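# Sort four caps onto plates by which pins they fit

## Task

Work out, for each of the four caps, whether it slides over both pins, over only the pin marked green, or over neither. Set every cap that fits both pins upright on the blue plate, every cap that fits only the green-marked pin upright on the white plate, and leave any cap that fits neither standing upright on the table.

## Robot and tools

ROBOT. A single seven-joint arm with a two-finger parallel gripper. Its base sits at (0, 0, +0.186) m in the scene frame and is tilted (quat_wxyz +0.911, +0.408, -0.016, +0.059). Joint speed and acceleration are capped, so a long move may still be unfinished when its result arrives. A large wrist turn can swing the elbow.

FRAME. Everything uses the scene frame: origin on the table top directly under the base, +z up, +y to the left when facing along +x. Offsets use those same axes, and a rotation offset turns the gripper about the Hand target's position. The gripper's fingers point along its own +z and close along its own y. end_effector_position is the spot between the pads when shut; closed fingertips extend about 19 mm past it, fully open ones about 6 mm. Reported positions may be off by a few centimetres, more at long reach.

execute_actions(actions, cameras). actions is a list of actions; each action is a list of 1 to 15 rows, one row per 1/30 s control step; if fewer than 15 rows are given, the last row repeats to fill the action. Each row holds 8 numbers in [-1, 1]: dx, dy, dz, rx, ry, rz, position, speed. The first six are an offset (not a pose) from the Hand target as it stood when that action began; every row in an action counts from that same start, and the next action starts from the new Hand target, so repeating an offset keeps moving. Scale: 1.0 equals 0.6 m for dx/dy/dz and 180 degrees for the rotation vector rx/ry/rz. position is an absolute gripper command: +1 fully open (85 mm), 0 roughly 45 mm, -1 fully shut; the mapping is uneven, so check position_measured_pct (about 50 minus 50 times the position the fingers stand at). speed sets finger travel rate: about 20 mm/s at -1, 85 at 0, 150 at +1; faster closes from a centimetre or more wide grip harder. Always resend your previous position and speed if you do not want the gripper to change, since 0 is a real command. cameras: list of names (cam_high, cam_low, cam_wrist), ["all"], or []; images arrive only if requested or if actions is empty.

move(target, speed, blend, blocking, cameras). target is one 8-number row or a list of up to 15 rows, same layout and scale as above; all rows are offsets from the Hand target at the move's start, not from each other. The gripper follows a straight path there. speed is path top speed in m/s (0.002 to 0.5, default 0.25), one number or one per target. blend in metres rounds corners between list targets (0 means stop at each). Whole path shares a 10 s limit. blocking=false returns after about 0.5 s while the motion continues. New gripper numbers in later rows are applied only after the arm reaches that row and rests. The path does not avoid obstacles.

wait(seconds 0 to 10) lets time pass holding the last command. stop brakes a running move (fingers keep moving). zoom_image(camera, region [x0, y0, x1, y1] in pixels, at most 504 by 504) enlarges part of the newest image of cam_high, cam_low or cam_wrist (672x504 each). clear_fault resets a reported torque fault only. finished_scene(scene) ends the current scene (1 or 2) permanently; the goal must hold without the robot.

RESULTS. State lines give end_effector_position (m) and end_effector_quat_wxyz, the Hand target (your last commanded pose after clipping, from which next offsets count), Tool commands, joint positions, torques and velocities, flange force along the gripper axes (includes held weight, has error). Gripper: position_measured_pct; object_status 0 moving, 1 blocked opening, 2 stopped on an object before the asked position (firm grip), 3 reached asked position or pads met (empty or weak grip); motor_current_ma near 1000 when clamped, near 0 in the air. Wait about 1.3 s unchanged to read a stop reliably. A move adds a line: done (within 3 mm and 2 degrees), off_target, moving, held or fault, plus limits=paced or limits=held. done does not mean nothing was touched.

CONTROL NOTES. Commanded orientation is clipped to within 32 degrees of the current one each step. The gripper often rests short of the Hand target; a further action, even all zeros, pursues it, or send the gap as an offset. To grip, close to a position narrower than the cap and keep it; to release, open a few mm wider than the object. An arm stopped by contact keeps pushing until commanded back past the gripper.

CAUTIONS. The arm is very stiff: aiming even a few millimetres beyond a firm contact pushes very hard, and faster touches hit harder. Excess joint torque, or a joint straying over 5 degrees from plan, triggers a torque fault that freezes the arm until clear_fault. Motors heat when loaded, stretched or pushing; a MOTOR HOT line appears at 60 °C and at 75 °C the arm sinks and stops for 30 s or more. Do not drop caps, release them while moving, slam, hit the camera stand or table, over-squeeze a cap still resting on something, or let anything leave the table. Objects may receive small random nudges. Camera calibration is given in OpenCV form; fixed cameras may have shifted slightly.

Each tool is called after "Request:" by a JSON object that holds its "op" and its "data", one argument or row to a line.

## Session

Request:
{"op": "execute_actions", "data": {
  "actions": [],
  "cameras": ["cam_high","cam_wrist"]
}}

Request:
{"op": "zoom_image", "data": {
  "camera": "cam_high",
  "region": [180, 230, 460, 400]
}}

Scene clock: 0.00 s.
end_effector_position=(+0.3869, +0.4566, +0.1675) position_measured_pct=0.0 object_status=3 motor_current_ma=0 end_effector_quat_wxyz=(-0.027, +0.989, +0.049, +0.139)
Joint positions: [-0.903 2.008 -0.186 0.427 0.838 1.377 3.473]
Joint velocities: within noise
Joint torques (N m): no reading
Motor temperatures (°C): [37 30 32 37 35 37 40]
Flange force (N): no reading
Hand target: +0.3869, +0.4566, +0.1675; -0.027, +0.989, +0.049, +0.139
Tool commands: gripper/position=+1.0 gripper/speed=+1.0
camera_calibration:
cam_wrist: T_world_to_cam=[[0.114914, -0.993064, -0.0248758, 0.408411], [-0.957485, -0.104057, -0.269063, 0.520991], [0.264609, 0.0547375, -0.962801, 0.182582], [0, 0, 0, 1]] pos_world=[0.403596, 0.449797, 0.32613]
Images, in order (width x height): cam_high 672x504, cam_wrist 672x504.

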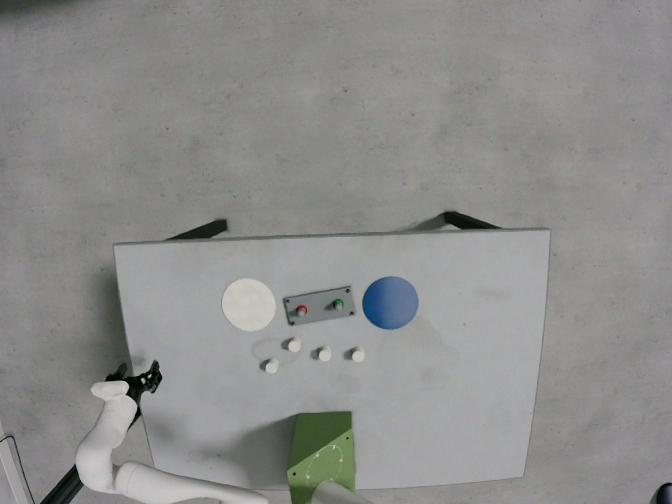

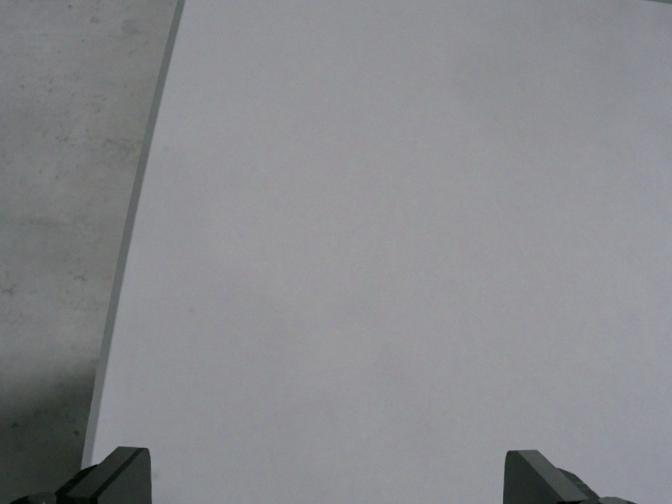

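Scaled by 1.800.

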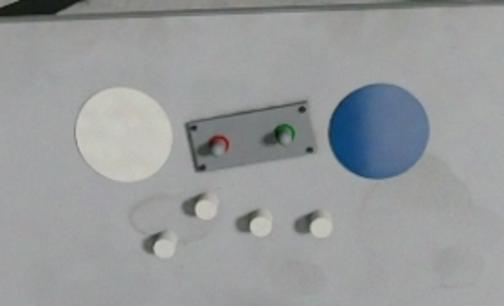

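Request:
{"op": "move", "data": {
  "target": [-0.045, -0.728, 0.221, -0.0172, 0.0887, -0.0313, 0.3, 1],
  "speed": 0.4,
  "cameras": ["cam_wrist"]
}}

Scene clock: 4.07 s.
end_effector_position=(+0.3599, +0.0199, +0.3001) position_measured_pct=35.1 object_status=3 motor_current_ma=0 end_effector_quat_wxyz=(+0.000, +1.000, +0.000, +0.000)
Joint positions: [-0.539 0.904 -0.221 1.721 0.71 1.346 3.381]
Joint torques (N m): [-12.03 -11.67 -4.48 -5.42 -0.09 -0.31 0.17]
Flange force (N): [3.5 -2.9 -2.2]
Hand target: +0.3599, +0.0198, +0.3001; +0.000, +1.000, +0.000, +0.000
Off the commanded pose: 0.000 m, 0 deg.
move: done
camera_calibration:
cam_wrist: T_world_to_cam=[[0.0143577, -0.999833, 0.0112971, 0.00654943], [-0.999857, -0.0142555, 0.00908256, 0.415293], [-0.00892, -0.0114258, -0.999895, 0.45212], [0, 0, 0, 1]] pos_world=[0.419173, 0.0176344, 0.448226]
Images, in order (width x height): cam_wrist 672x504.

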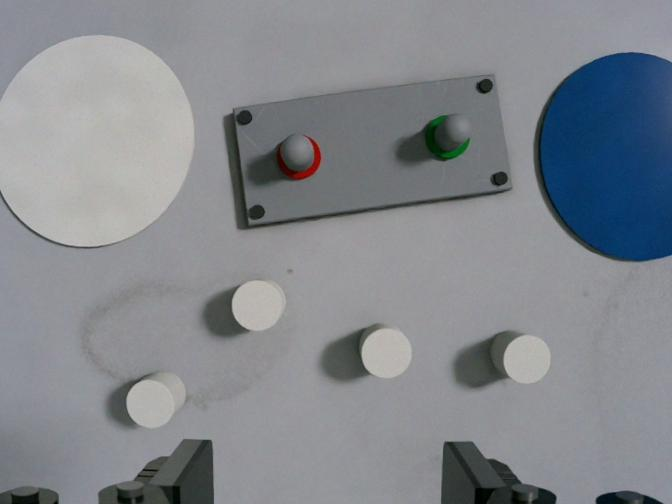

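Request:
{"op": "move", "data": {
  "target": [
    [-0.0115,-0.0655,-0.40,0,0,0,0.3,-1],
    [-0.0115,-0.0655,-0.4535,0,0,0,0.3,-1],
    [-0.0115,-0.0655,-0.4535,0,0,0,-0.6,-1],
    [-0.0115,-0.0655,-0.325,0,0,0,-0.6,-1]
  ],
  "speed": [0.3,0.12,0.1,0.2],
  "blend": [0.003,0,0,0],
  "cameras": ["cam_wrist"]
}}

Request:
{"op": "move", "data": {
  "target": [
    [0.2077,0.0988,0,0,0,0,-0.6,-1],
    [0.2077,0.0988,-0.0485,0,0,0,-0.6,-1],
    [0.2077,0.0988,-0.062,0,0,0,-0.6,-1]
  ],
  "speed": [0.3,0.1,0.03],
  "blend": [0.015,0.002,0],
  "cameras": ["cam_wrist"]
}}

Scene clock: 14.20 s.
end_effector_position=(+0.3530, -0.0195, +0.1051) position_measured_pct=65.4 object_status=2 motor_current_ma=1000 end_effector_quat_wxyz=(+0.000, +1.000, +0.000, +0.000)
Joint positions: [-0.341 1.064 -0.04 2.027 1.082 0.896 3.156]
Joint torques (N m): [-12.87 -12.23 -4.4 -2.18 -0.12 -0.27 0.19]
Flange force (N): [3.6 -3.1 0.1]
Hand target: +0.3530, -0.0195, +0.1051; +0.000, +1.000, +0.000, +0.000
Off the commanded pose: 0.000 m, 0 deg.
move: done
camera_calibration:
cam_wrist: T_world_to_cam=[[0.0143567, -0.999834, 0.0111985, -0.0305167], [-0.999858, -0.0142564, 0.00898113, 0.40963], [-0.00882, -0.0113259, -0.999897, 0.25659], [0, 0, 0, 1]] pos_world=[0.412273, -0.0217657, 0.253226]
Images, in order (width x height): cam_wrist 672x504.

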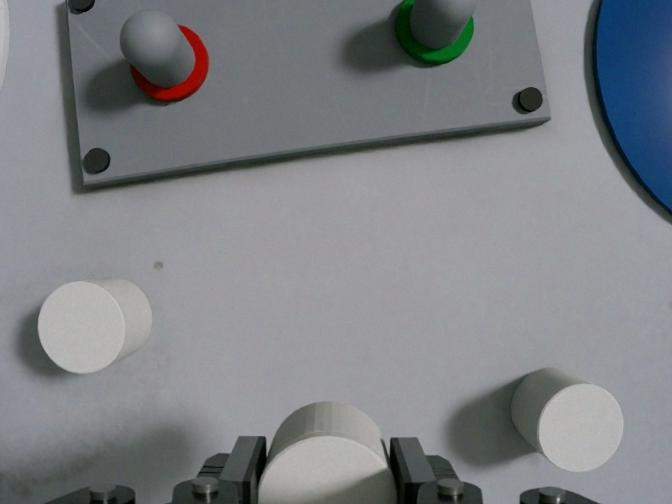

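Scene clock: 15.57 s.
end_effector_position=(+0.4778, +0.0399, +0.0682) position_measured_pct=65.4 object_status=2 motor_current_ma=1000 end_effector_quat_wxyz=(+0.000, +1.000, +0.000, +0.000)
Joint positions: [-0.251 1.28 -0.036 1.531 1 1.023 3.467]
Joint torques (N m): [10.47 15.52 11.2 4.74 1.33 -2.88 0.16]
Flange force (N): [-3.0 5.4 -83.8]
Hand target: +0.4776, +0.0398, +0.0679; +0.000, +1.000, +0.000, +0.000
Off the commanded pose: 0.000 m, 0 deg.
move: done; blend cut to 0.0145 m at target 1
camera_calibration:
cam_wrist: T_world_to_cam=[[0.0142514, -0.999839, 0.0109047, 0.0275148], [-0.999864, -0.0141593, 0.008476, 0.535697], [-0.00832023, -0.011024, -0.999905, 0.221189], [0, 0, 0, 1]] pos_world=[0.537072, 0.0375338, 0.216327]
Images, in order (width x height): cam_wrist 672x504.

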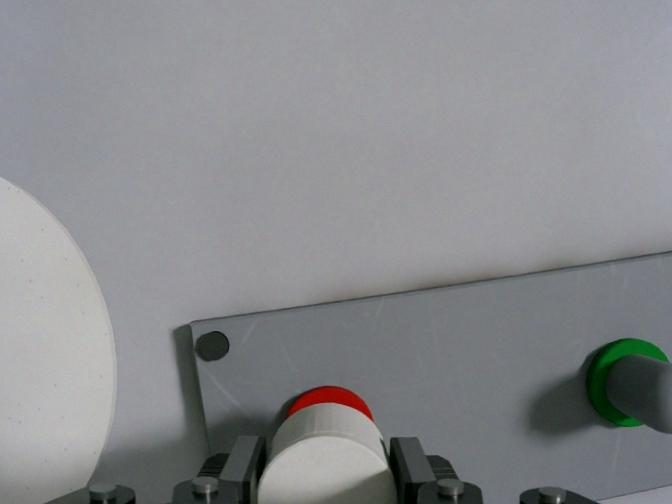

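Request:
{"op": "move", "data": {
  "target": [
    [0,0,0.05,0,0,0,-0.6,-1],
    [0.0277,-0.1642,0.05,0,0,0,-0.6,-1],
    [0.0277,-0.1642,0.0118,0,0,0,-0.6,-1],
    [0.0277,-0.1642,-0.0012,0,0,0,-0.6,-1]
  ],
  "speed": [0.15,0.25,0.1,0.03],
  "blend": [0.01,0.01,0.002,0]
}}

Scene clock: 20.30 s.
end_effector_position=(+0.4944, -0.0587, +0.0674) position_measured_pct=65.4 object_status=2 motor_current_ma=1000 end_effector_quat_wxyz=(+0.000, +1.000, +0.000, +0.000)
Joint positions: [-0.137 1.114 -0.003 1.623 1.04 1 3.588]
Joint torques (N m): [6.92 7.44 10.07 -3.67 4.93 -4.78 -0.24]
Flange force (N): [-16.9 4.8 -77.6]
Hand target: +0.4943, -0.0587, +0.0672; +0.000, +1.000, +0.000, +0.000
Off the commanded pose: 0.000 m, 0 deg.
move: done

Request:
{"op": "move", "data": {
  "target": [
    [-0.0024,-0.001,0.005,0,0,0,-0.6,-1],
    [-0.0024,-0.001,-0.001,0,0,0,-0.6,-1]
  ],
  "speed": 0.03
}}

Scene clock: 21.90 s.
end_effector_position=(+0.4929, -0.0593, +0.0668) position_measured_pct=65.4 object_status=2 motor_current_ma=1000 end_effector_quat_wxyz=(+0.000, +1.000, +0.000, +0.000)
Joint positions: [-0.137 1.113 -0.002 1.629 1.042 0.997 3.584]
Joint torques (N m): [9.38 9.53 11.95 4.78 1.37 -0.26 0.13]
Flange force (N): [0.6 -2.0 -72.2]
Hand target: +0.4928, -0.0593, +0.0666; +0.000, +1.000, +0.000, +0.000
Off the commanded pose: 0.000 m, 0 deg.
move: done

Request:
{"op": "move", "data": {
  "target": [
    [0,0,0.06,0,0,0,-0.6,-1],
    [-0.233,0.0663,0.06,0,0,0,-0.6,-1],
    [-0.233,0.0663,-0.054,0,0,0,-0.6,-1],
    [-0.233,0.0663,-0.0635,0,0,0,-0.6,-1]
  ],
  "speed": [0.15,0.3,0.15,0.03],
  "blend": [0.01,0.02,0.002,0]
}}

Request:
{"op": "move", "data": {
  "target": [
    [0,0,0,0,0,0,0.3,-0.6],
    [0,0,0.09,0,0,0,0.3,-0.6],
    [-0.0058,-0.1533,0.09,0,0,0,0.3,-0.6],
    [-0.0058,-0.1533,-0.0008,0,0,0,0.3,-0.6],
    [-0.0058,-0.1533,-0.0008,0,0,0,-0.6,-1],
    [-0.0058,-0.1533,0.12,0,0,0,-0.6,-1]
  ],
  "speed": [0.1,0.2,0.25,0.15,0.1,0.2],
  "blend": [0,0.01,0.01,0,0,0]
}}

Request:
{"op": "move", "data": {
  "target": [
    [0.2122,0.2522,0,0,0,0,-0.6,-1],
    [0.2122,0.2522,-0.0425,0,0,0,-0.6,-1],
    [0.2122,0.2522,-0.0545,0,0,0,-0.6,-1]
  ],
  "speed": [0.3,0.1,0.03],
  "blend": [0.015,0.002,0],
  "cameras": ["cam_wrist"]
}}

Scene clock: 26.47 s.
end_effector_position=(+0.3530, -0.0195, +0.0285) position_measured_pct=65.4 object_status=2 motor_current_ma=1000 end_effector_quat_wxyz=(+0.000, +1.000, +0.000, +0.000)
Joint positions: [-0.271 1.204 0.054 2.031 1.287 0.765 3.017]
Joint torques (N m): [-13.32 -12.88 -4.01 -0.54 -0.1 -0.3 0.12]
Flange force (N): [3.9 -3.6 0.9]
Hand target: +0.3530, -0.0195, +0.0285; +0.000, +1.000, +0.000, +0.000
Off the commanded pose: 0.000 m, 0 deg.
move: done

Scene clock: 31.40 s.
end_effector_position=(+0.3495, -0.1115, +0.1005) position_measured_pct=65.4 object_status=2 motor_current_ma=1000 end_effector_quat_wxyz=(+0.000, +1.000, +0.000, +0.000)
Joint positions: [-0.241 0.882 0.036 2.159 1.153 0.852 3.258]
Joint torques (N m): [-12.32 -10.39 -3.9 -1.53 -0.12 -0.22 0.1]
Flange force (N): [4.3 -2.4 0.2]
Hand target: +0.3495, -0.1115, +0.1005; +0.000, +1.000, +0.000, +0.000
Off the commanded pose: 0.000 m, 0 deg.
move: done

Scene clock: 32.90 s.
end_effector_position=(+0.4770, +0.0399, +0.0680) position_measured_pct=65.4 object_status=2 motor_current_ma=1000 end_effector_quat_wxyz=(+0.000, +1.000, +0.000, +0.000)
Joint positions: [-0.261 1.279 -0.02 1.534 0.987 1.011 3.472]
Joint velocities: [0.008 0.01 0.007 0 0.007 -0.007 0.001]
Joint torques (N m): [10.29 16.06 10.23 6.21 0.4 -2.06 0.18]
Flange force (N): [-0.3 5.1 -81.4]
Hand target: +0.4769, +0.0398, +0.0678; +0.000, +1.000, +0.000, +0.000
Off the commanded pose: 0.000 m, 0 deg.
move: done; blend cut to 0.0127 m at target 1
camera_calibration:
cam_wrist: T_world_to_cam=[[0.0142513, -0.999838, 0.0110046, 0.0275068], [-0.999864, -0.0141584, 0.00847742, 0.534898], [-0.00832024, -0.0111239, -0.999904, 0.220986], [0, 0, 0, 1]] pos_world=[0.536272, 0.0375339, 0.216127]
Images, in order (width x height): cam_wrist 672x504.

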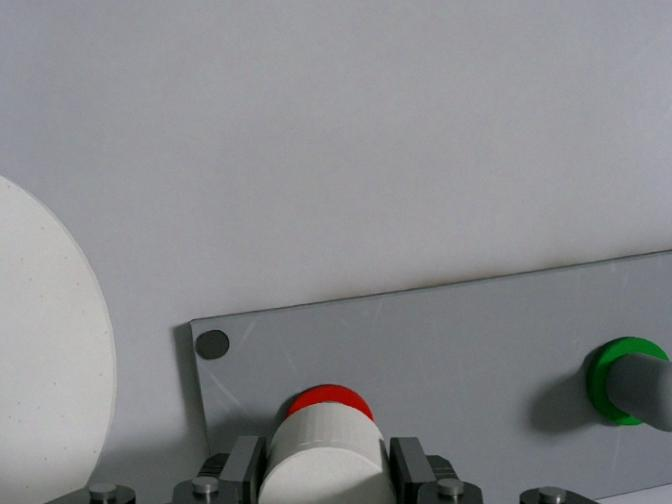

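Request:
{"op": "move", "data": {
  "target": [
    [0,0,0.05,0,0,0,-0.6,-1],
    [0.0265,-0.165,0.05,0,0,0,-0.6,-1],
    [0.0265,-0.165,0.0118,0,0,0,-0.6,-1],
    [0.0265,-0.165,-0.001,0,0,0,-0.6,-1]
  ],
  "speed": [0.15,0.25,0.1,0.03],
  "blend": [0.01,0.01,0.002,0]
}}

Scene clock: 35.37 s.
end_effector_position=(+0.4928, -0.0591, +0.0674) position_measured_pct=65.4 object_status=2 motor_current_ma=1000 end_effector_quat_wxyz=(+0.000, +1.000, +0.000, +0.000)
Joint positions: [-0.148 1.113 0.014 1.629 1.029 0.987 3.591]
Joint torques (N m): [5.88 3.79 10.8 -3 4.82 -2.78 0.13]
Flange force (N): [-14.1 -1.4 -68.6]
Hand target: +0.4928, -0.0592, +0.0672; +0.000, +1.000, +0.000, +0.000
Off the commanded pose: 0.000 m, 0 deg.
move: done

Request:
{"op": "move", "data": {
  "target": [
    [-0.002,-0.0002,0.005,0,0,0,-0.6,-1],
    [-0.002,-0.0002,-0.002,0,0,0,-0.6,-1]
  ],
  "speed": 0.03
}}

Scene clock: 36.97 s.
end_effector_position=(+0.4916, -0.0593, +0.0662) position_measured_pct=65.4 object_status=2 motor_current_ma=1000 end_effector_quat_wxyz=(+0.000, +1.000, +0.000, +0.000)
Joint positions: [-0.147 1.113 0.015 1.634 1.032 0.983 3.587]
Joint velocities: [0.004 0.006 0.003 -0.001 0.005 -0.006 0.002]
Joint torques (N m): [11.45 12.22 12.61 2.7 2.49 -1.67 0.17]
Flange force (N): [-7.6 1.6 -82.2]
Hand target: +0.4915, -0.0593, +0.0660; +0.000, +1.000, +0.000, +0.000
Off the commanded pose: 0.000 m, 0 deg.
move: done

Request:
{"op": "move", "data": {
  "target": [
    [0,0,0.06,0,0,0,-0.6,-1],
    [-0.2367,-0.087,0.06,0,0,0,-0.6,-1],
    [-0.2367,-0.087,-0.053,0,0,0,-0.6,-1],
    [-0.2367,-0.087,-0.0625,0,0,0,-0.6,-1]
  ],
  "speed": [0.15,0.3,0.15,0.03],
  "blend": [0.01,0.02,0.002,0]
}}

Request:
{"op": "move", "data": {
  "target": [
    [0,0,0,0,0,0,0.3,-0.6],
    [0,0,0.09,0,0,0,0.3,-0.6],
    [0.0542,0.2922,0.09,0,0,0,0.3,-0.6],
    [0.0542,0.2922,-0.0008,0,0,0,0.3,-0.6],
    [0.0542,0.2922,-0.0008,0,0,0,-0.6,-1],
    [0.0542,0.2922,0.12,0,0,0,-0.6,-1]
  ],
  "speed": [0.1,0.2,0.3,0.15,0.1,0.2],
  "blend": [0,0.01,0.01,0,0,0]
}}

Request:
{"op": "move", "data": {
  "target": [
    [0.1583,-0.04,0,0,0,0,-0.6,-1],
    [0.1583,-0.04,-0.0425,0,0,0,-0.6,-1],
    [0.1583,-0.04,-0.0545,0,0,0,-0.6,-1]
  ],
  "speed": [0.3,0.1,0.03],
  "blend": [0.015,0.002,0],
  "cameras": ["cam_wrist"]
}}

Scene clock: 41.80 s.
end_effector_position=(+0.3496, -0.1115, +0.0285) position_measured_pct=65.4 object_status=2 motor_current_ma=1000 end_effector_quat_wxyz=(+0.000, +1.000, +0.000, +0.000)
Joint positions: [-0.153 1.024 0.115 2.161 1.397 0.737 3.087]
Joint torques (N m): [-12.93 -11.25 -3.6 0.07 -0.09 -0.3 0.12]
Flange force (N): [3.4 -2.6 1.4]
Hand target: +0.3495, -0.1115, +0.0285; +0.000, +1.000, +0.000, +0.000
Off the commanded pose: 0.000 m, 0 deg.
move: done

Scene clock: 46.93 s.
end_effector_position=(+0.3820, +0.0638, +0.1005) position_measured_pct=65.4 object_status=2 motor_current_ma=1000 end_effector_quat_wxyz=(+0.000, +1.000, +0.000, +0.000)
Joint positions: [-0.389 1.238 -0.076 1.786 1.005 0.964 3.201]
Joint torques (N m): [-13.81 -14.86 -4.75 -2.73 -0.14 -0.3 0.12]
Flange force (N): [4.3 -4.3 0.1]
Hand target: +0.3821, +0.0638, +0.1005; +0.000, +1.000, +0.000, +0.000
Off the commanded pose: 0.000 m, 0 deg.
move: done

Scene clock: 48.07 s.
end_effector_position=(+0.4772, +0.0399, +0.0681) position_measured_pct=65.4 object_status=2 motor_current_ma=1000 end_effector_quat_wxyz=(+0.000, +1.000, +0.000, +0.000)
Joint positions: [-0.249 1.279 -0.04 1.533 1.005 1.025 3.463]
Joint torques (N m): [6.71 9.47 9.67 3.15 1.68 -1.95 0.14]
Flange force (N): [-2.8 1.8 -70.2]
Hand target: +0.4770, +0.0398, +0.0678; +0.000, +1.000, +0.000, +0.000
Off the commanded pose: 0.000 m, 0 deg.
move: done; blend cut to 0.0127 m at target 1
camera_calibration:
cam_wrist: T_world_to_cam=[[0.0141504, -0.99984, 0.0109046, 0.0276787], [-0.999865, -0.0140584, 0.00847502, 0.534995], [-0.00832037, -0.011023, -0.999905, 0.221184], [0, 0, 0, 1]] pos_world=[0.536372, 0.0376336, 0.216327]
Images, in order (width x height): cam_wrist 672x504.

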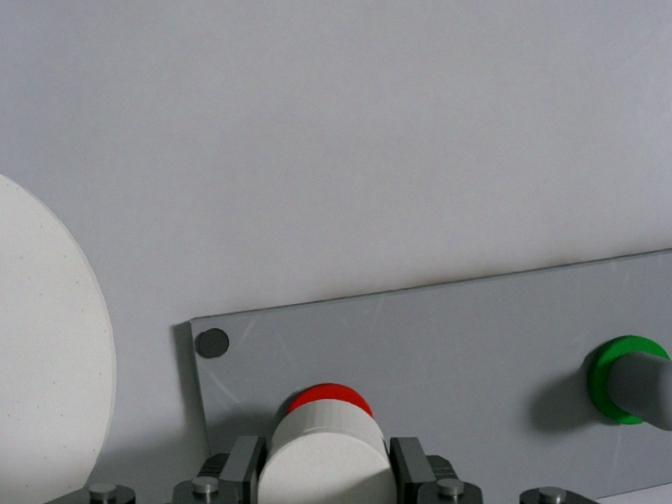

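Request:
{"op": "move", "data": {
  "target": [
    [0,0,0.05,0,0,0,-0.6,-1],
    [0.0253,-0.165,0.05,0,0,0,-0.6,-1],
    [0.0253,-0.165,0.0118,0,0,0,-0.6,-1],
    [0.0253,-0.165,-0.001,0,0,0,-0.6,-1]
  ],
  "speed": [0.15,0.25,0.1,0.03],
  "blend": [0.01,0.01,0.002,0]
}}

Scene clock: 50.30 s.
end_effector_position=(+0.4922, -0.0591, +0.0672) position_measured_pct=65.4 object_status=2 motor_current_ma=1000 end_effector_quat_wxyz=(+0.000, +1.000, +0.000, +0.000)
Joint positions: [-0.134 1.112 -0.007 1.631 1.046 1 3.581]
Joint torques (N m): [-10.35 -17.04 2.31 -0.91 1.21 4.25 0.09]
Flange force (N): [6.8 -16.4 -2.2]
Hand target: +0.4922, -0.0592, +0.0672; +0.000, +1.000, +0.000, +0.000
Off the commanded pose: 0.000 m, 0 deg.
move: done

Enters. Go deeper with +Y.

Request:
{"op": "move", "data": {
  "target": [
    [0.0003,0.002,-0.005,0,0,0,-0.6,-1],
    [0.0003,0.0025,-0.01,0,0,0,-0.6,-1]
  ],
  "speed": 0.03
}}

Scene clock: 51.73 s.
end_effector_position=(+0.4924, -0.0577, +0.0612) position_measured_pct=65.4 object_status=2 motor_current_ma=1000 end_effector_quat_wxyz=(+0.000, +1.000, +0.000, +0.000)
Joint positions: [-0.13 1.123 -0.003 1.628 1.053 0.991 3.575]
Joint torques (N m): [-12.95 -11.81 -3.07 -1.27 -0.1 -0.27 0.13]
Flange force (N): [6.1 -3.1 -8.3]
Hand target: +0.4924, -0.0577, +0.0612; +0.000, +1.000, +0.000, +0.000
Off the commanded pose: 0.000 m, 0 deg.
move: done

Request:
{"op": "move", "data": {
  "target": [0,0,-0.005,0,0,0,-0.6,-1],
  "speed": 0.03
}}

Scene clock: 52.93 s.
end_effector_position=(+0.4924, -0.0577, +0.0582) position_measured_pct=65.4 object_status=2 motor_current_ma=1000 end_effector_quat_wxyz=(+0.000, +1.000, +0.000, +0.000)
Joint positions: [-0.127 1.127 -0.001 1.628 1.057 0.986 3.573]
Joint torques (N m): [-11.94 -10.05 -2.66 -0.69 -0.2 -0.46 0.18]
Flange force (N): [6.1 -1.9 -12.1]
Hand target: +0.4924, -0.0577, +0.0582; +0.000, +1.000, +0.000, +0.000
Off the commanded pose: 0.000 m, 0 deg.
move: done

Request:
{"op": "move", "data": {
  "target": [
    [0,0,0.07,0,0,0,-0.6,-1],
    [0.0377,0.4045,0.07,0,0,0,-0.6,-1],
    [0.0377,0.4045,-0.036,0,0,0,-0.6,-1],
    [0.0377,0.4045,-0.0433,0,0,0,-0.6,-1]
  ],
  "speed": [0.12,0.3,0.15,0.02],
  "blend": [0.004,0.02,0.002,0],
  "cameras": ["cam_wrist"]
}}

Scene clock: 56.27 s.
end_effector_position=(+0.5151, +0.1851, +0.0324) position_measured_pct=65.4 object_status=2 motor_current_ma=1000 end_effector_quat_wxyz=(+0.000, +1.000, +0.000, +0.000)
Joint positions: [-0.322 1.646 -0.082 1 0.92 1.169 3.573]
Joint torques (N m): [-10.19 -10.7 -0.6 -1.58 0.48 -1.51 0.12]
Flange force (N): [4.8 -3.9 -19.8]
Hand target: +0.5150, +0.1850, +0.0322; +0.000, +1.000, +0.000, +0.000
Off the commanded pose: 0.000 m, 0 deg.
move: done
camera_calibration:
cam_wrist: T_world_to_cam=[[0.0141525, -0.999839, 0.0110017, 0.172589], [-0.999864, -0.0140574, 0.0086764, 0.575296], [-0.00852035, -0.011123, -0.999902, 0.187435], [0, 0, 0, 1]] pos_world=[0.574372, 0.182734, 0.180527]
Images, in order (width x height): cam_wrist 672x504.

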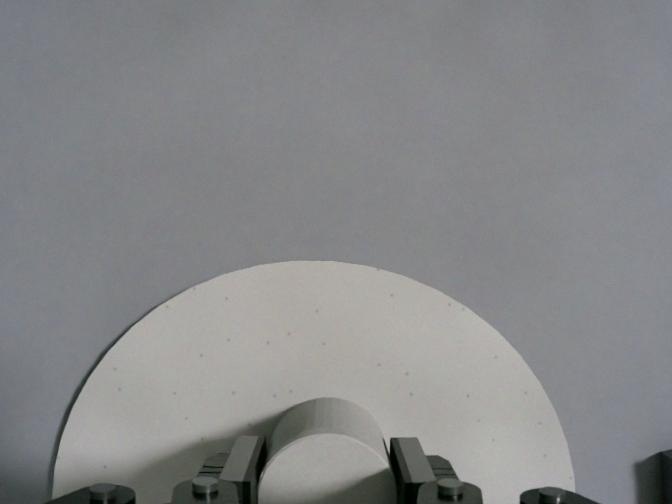

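Request:
{"op": "move", "data": {
  "target": [
    [0,0,0.0005,0,0,0,0.3,-0.6],
    [0,0,0.1,0,0,0,0.3,-0.6],
    [-0.33,-0.0867,0.1,0,0,0,0.3,-0.6],
    [-0.33,-0.0867,-0.0072,0,0,0,0.3,-0.6],
    [-0.33,-0.0867,-0.0072,0,0,0,-0.6,-1]
  ],
  "speed": [0.03,0.15,0.3,0.15,0.1],
  "blend": [0,0.01,0.02,0,0]
}}

Request:
{"op": "move", "data": {
  "target": [
    [0,0,0.12,0,0,0,-0.6,-1],
    [0.2667,-0.1553,0.12,0,0,0,-0.6,-1],
    [0.2667,-0.1553,0.08,0,0,0,-0.6,-1],
    [0.2667,-0.1553,0.067,0,0,0,-0.6,-1]
  ],
  "speed": [0.15,0.3,0.12,0.03],
  "blend": [0.01,0.015,0.002,0],
  "cameras": ["cam_wrist"]
}}

Scene clock: 62.53 s.
end_effector_position=(+0.3170, +0.1330, +0.0279) position_measured_pct=65.4 object_status=0 motor_current_ma=1000 end_effector_quat_wxyz=(+0.000, +1.000, +0.000, +0.000)
Joint positions: [-0.482 1.486 -0.041 1.794 1.107 0.807 2.928]
Joint torques (N m): [-9.78 -12 -2 -1.76 0.38 -0.75 0.14]
Flange force (N): [1.5 -3.3 -12.7]
Hand target: +0.3170, +0.1330, +0.0279; +0.000, +1.000, +0.000, +0.000
Off the commanded pose: 0.000 m, 0 deg.
move: done

Scene clock: 64.40 s.
end_effector_position=(+0.4772, +0.0399, +0.0684) position_measured_pct=65.4 object_status=2 motor_current_ma=1000 end_effector_quat_wxyz=(+0.000, +1.000, +0.000, +0.000)
Joint positions: [-0.246 1.279 -0.045 1.533 1.009 1.029 3.461]
Joint torques (N m): [8.1 10.59 10.98 1.39 2.81 -3.16 0.18]
Flange force (N): [-8.3 4.0 -77.1]
Hand target: +0.4770, +0.0398, +0.0681; +0.000, +1.000, +0.000, +0.000
Off the commanded pose: 0.000 m, 0 deg.
move: done; blend cut to 0.012 m at target 2
camera_calibration:
cam_wrist: T_world_to_cam=[[0.0142514, -0.999839, 0.0109047, 0.0275201], [-0.999864, -0.0141593, 0.008476, 0.535094], [-0.00832023, -0.011024, -0.999905, 0.221484], [0, 0, 0, 1]] pos_world=[0.536472, 0.0375338, 0.216627]
Images, in order (width x height): cam_wrist 672x504.

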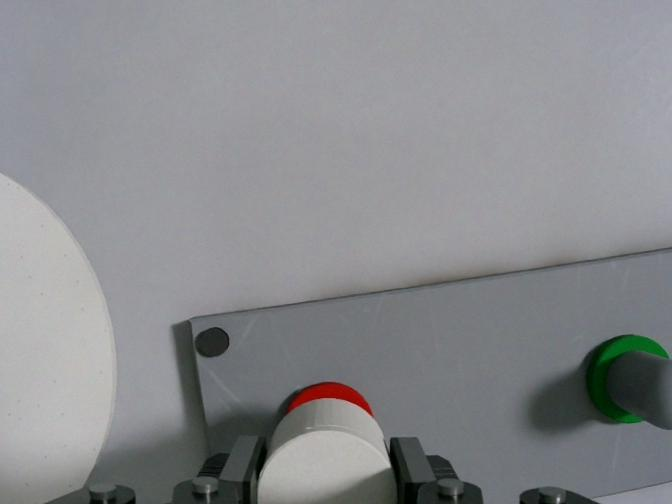

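Request:
{"op": "move", "data": {
  "target": [
    [0,0,0.05,0,0,0,-0.6,-1],
    [0.0243,-0.1648,0.05,0,0,0,-0.6,-1],
    [0.0243,-0.1648,0.0118,0,0,0,-0.6,-1],
    [0.0243,-0.1648,-0.0012,0,0,0,-0.6,-1]
  ],
  "speed": [0.15,0.25,0.1,0.03],
  "blend": [0.01,0.01,0.002,0]
}}

Scene clock: 66.80 s.
end_effector_position=(+0.4917, -0.0590, +0.0676) position_measured_pct=65.4 object_status=2 motor_current_ma=1000 end_effector_quat_wxyz=(+0.000, +1.000, +0.000, +0.000)
Joint positions: [-0.132 1.111 -0.013 1.633 1.05 1.003 3.577]
Joint torques (N m): [3.13 1.74 8.74 0.47 2.45 -0.6 0.13]
Flange force (N): [-3.7 -3.5 -55.1]
Hand target: +0.4916, -0.0591, +0.0674; +0.000, +1.000, +0.000, +0.000
Off the commanded pose: 0.000 m, 0 deg.
move: done

Request:
{"op": "move", "data": {
  "target": [
    [-0.001,0.0005,0.004,0,0,0,-0.6,-1],
    [-0.001,0.0005,-0.003,0,0,0,-0.6,-1]
  ],
  "speed": 0.03
}}

Scene clock: 68.40 s.
end_effector_position=(+0.4911, -0.0587, +0.0658) position_measured_pct=65.4 object_status=2 motor_current_ma=1000 end_effector_quat_wxyz=(+0.000, +1.000, +0.000, +0.000)
Joint positions: [-0.131 1.114 -0.011 1.635 1.053 1 3.573]
Joint torques (N m): [10.2 14.1 10.63 4.31 1.01 -2.66 0.13]
Flange force (N): [-2.7 5.5 -81.7]
Hand target: +0.4910, -0.0588, +0.0656; +0.000, +1.000, +0.000, +0.000
Off the commanded pose: 0.000 m, 0 deg.
move: done

Blocked. Return to A.

Request:
{"op": "move", "data": {
  "target": [
    [0,0,0.06,0,0,0,-0.6,-1],
    [-0.29,0.3197,0.06,0,0,0,-0.6,-1],
    [-0.29,0.3197,-0.053,0,0,0,-0.6,-1],
    [-0.29,0.3197,-0.0618,0,0,0,-0.6,-1]
  ],
  "speed": [0.15,0.3,0.15,0.03],
  "blend": [0.01,0.02,0.002,0]
}}

Request:
{"op": "move", "data": {
  "target": [
    [0,0,0,0,0,0,0.3,-0.6],
    [0,0,0.1,0,0,0,0.3,-0.6],
    [0.0715,-0.188,0.43,0,0,0,0.3,-0.6]
  ],
  "speed": [0.1,0.15,0.35],
  "blend": [0,0.03,0],
  "cameras": ["cam_wrist","cam_high"]
}}

Scene clock: 72.07 s.
end_effector_position=(+0.3170, +0.1331, +0.0285) position_measured_pct=65.4 object_status=2 motor_current_ma=1000 end_effector_quat_wxyz=(+0.000, +1.000, +0.000, +0.000)
Joint positions: [-0.48 1.485 -0.044 1.794 1.108 0.81 2.928]
Joint torques (N m): [-12.45 -16.13 -4.34 -1.71 -0.08 -0.31 0.21]
Flange force (N): [3.2 -5.3 0.8]
Hand target: +0.3170, +0.1331, +0.0285; +0.000, +1.000, +0.000, +0.000
Off the commanded pose: 0.000 m, 0 deg.
move: done

Scene clock: 74.43 s.
end_effector_position=(+0.3599, +0.0203, +0.2865) position_measured_pct=35.1 object_status=3 motor_current_ma=0 end_effector_quat_wxyz=(+0.000, +1.000, +0.000, +0.000)
Joint positions: [-0.52 0.917 -0.225 1.744 0.733 1.319 3.362]
Joint torques (N m): [-12.1 -11.8 -4.56 -5.29 -0.09 -0.3 0.14]
Flange force (N): [3.4 -2.9 -2.1]
Hand target: +0.3599, +0.0203, +0.2865; +0.000, +1.000, +0.000, +0.000
Off the commanded pose: 0.000 m, 0 deg.
move: done
camera_calibration:
cam_wrist: T_world_to_cam=[[0.0142557, -0.999836, 0.0111985, 0.00718694], [-0.999859, -0.0141555, 0.00898012, 0.415566], [-0.00882013, -0.0113249, -0.999897, 0.438484], [0, 0, 0, 1]] pos_world=[0.419273, 0.0180341, 0.434626]
Images, in order (width x height): cam_high 672x504, cam_wrist 672x504.

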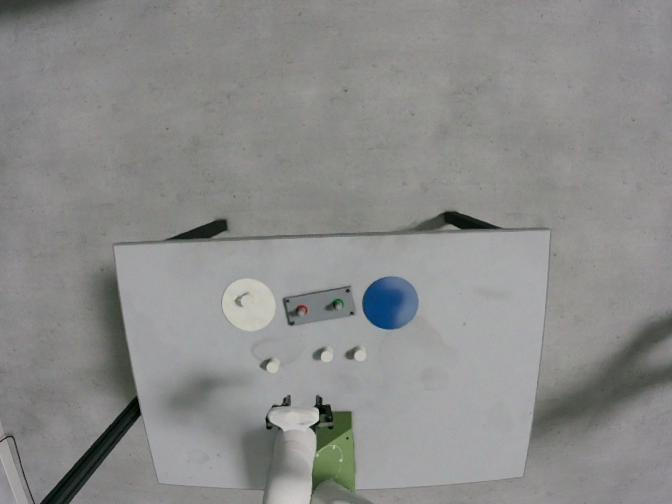

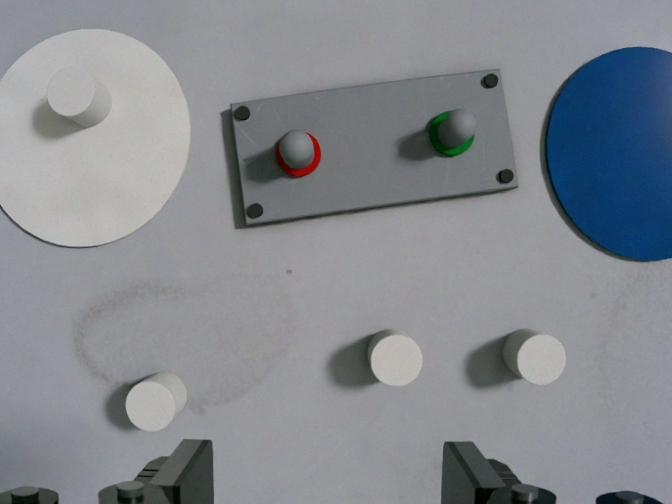

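Request:
{"op": "finished_scene", "data": {
  "scene": 2
}}

The scene is finished: the task was done.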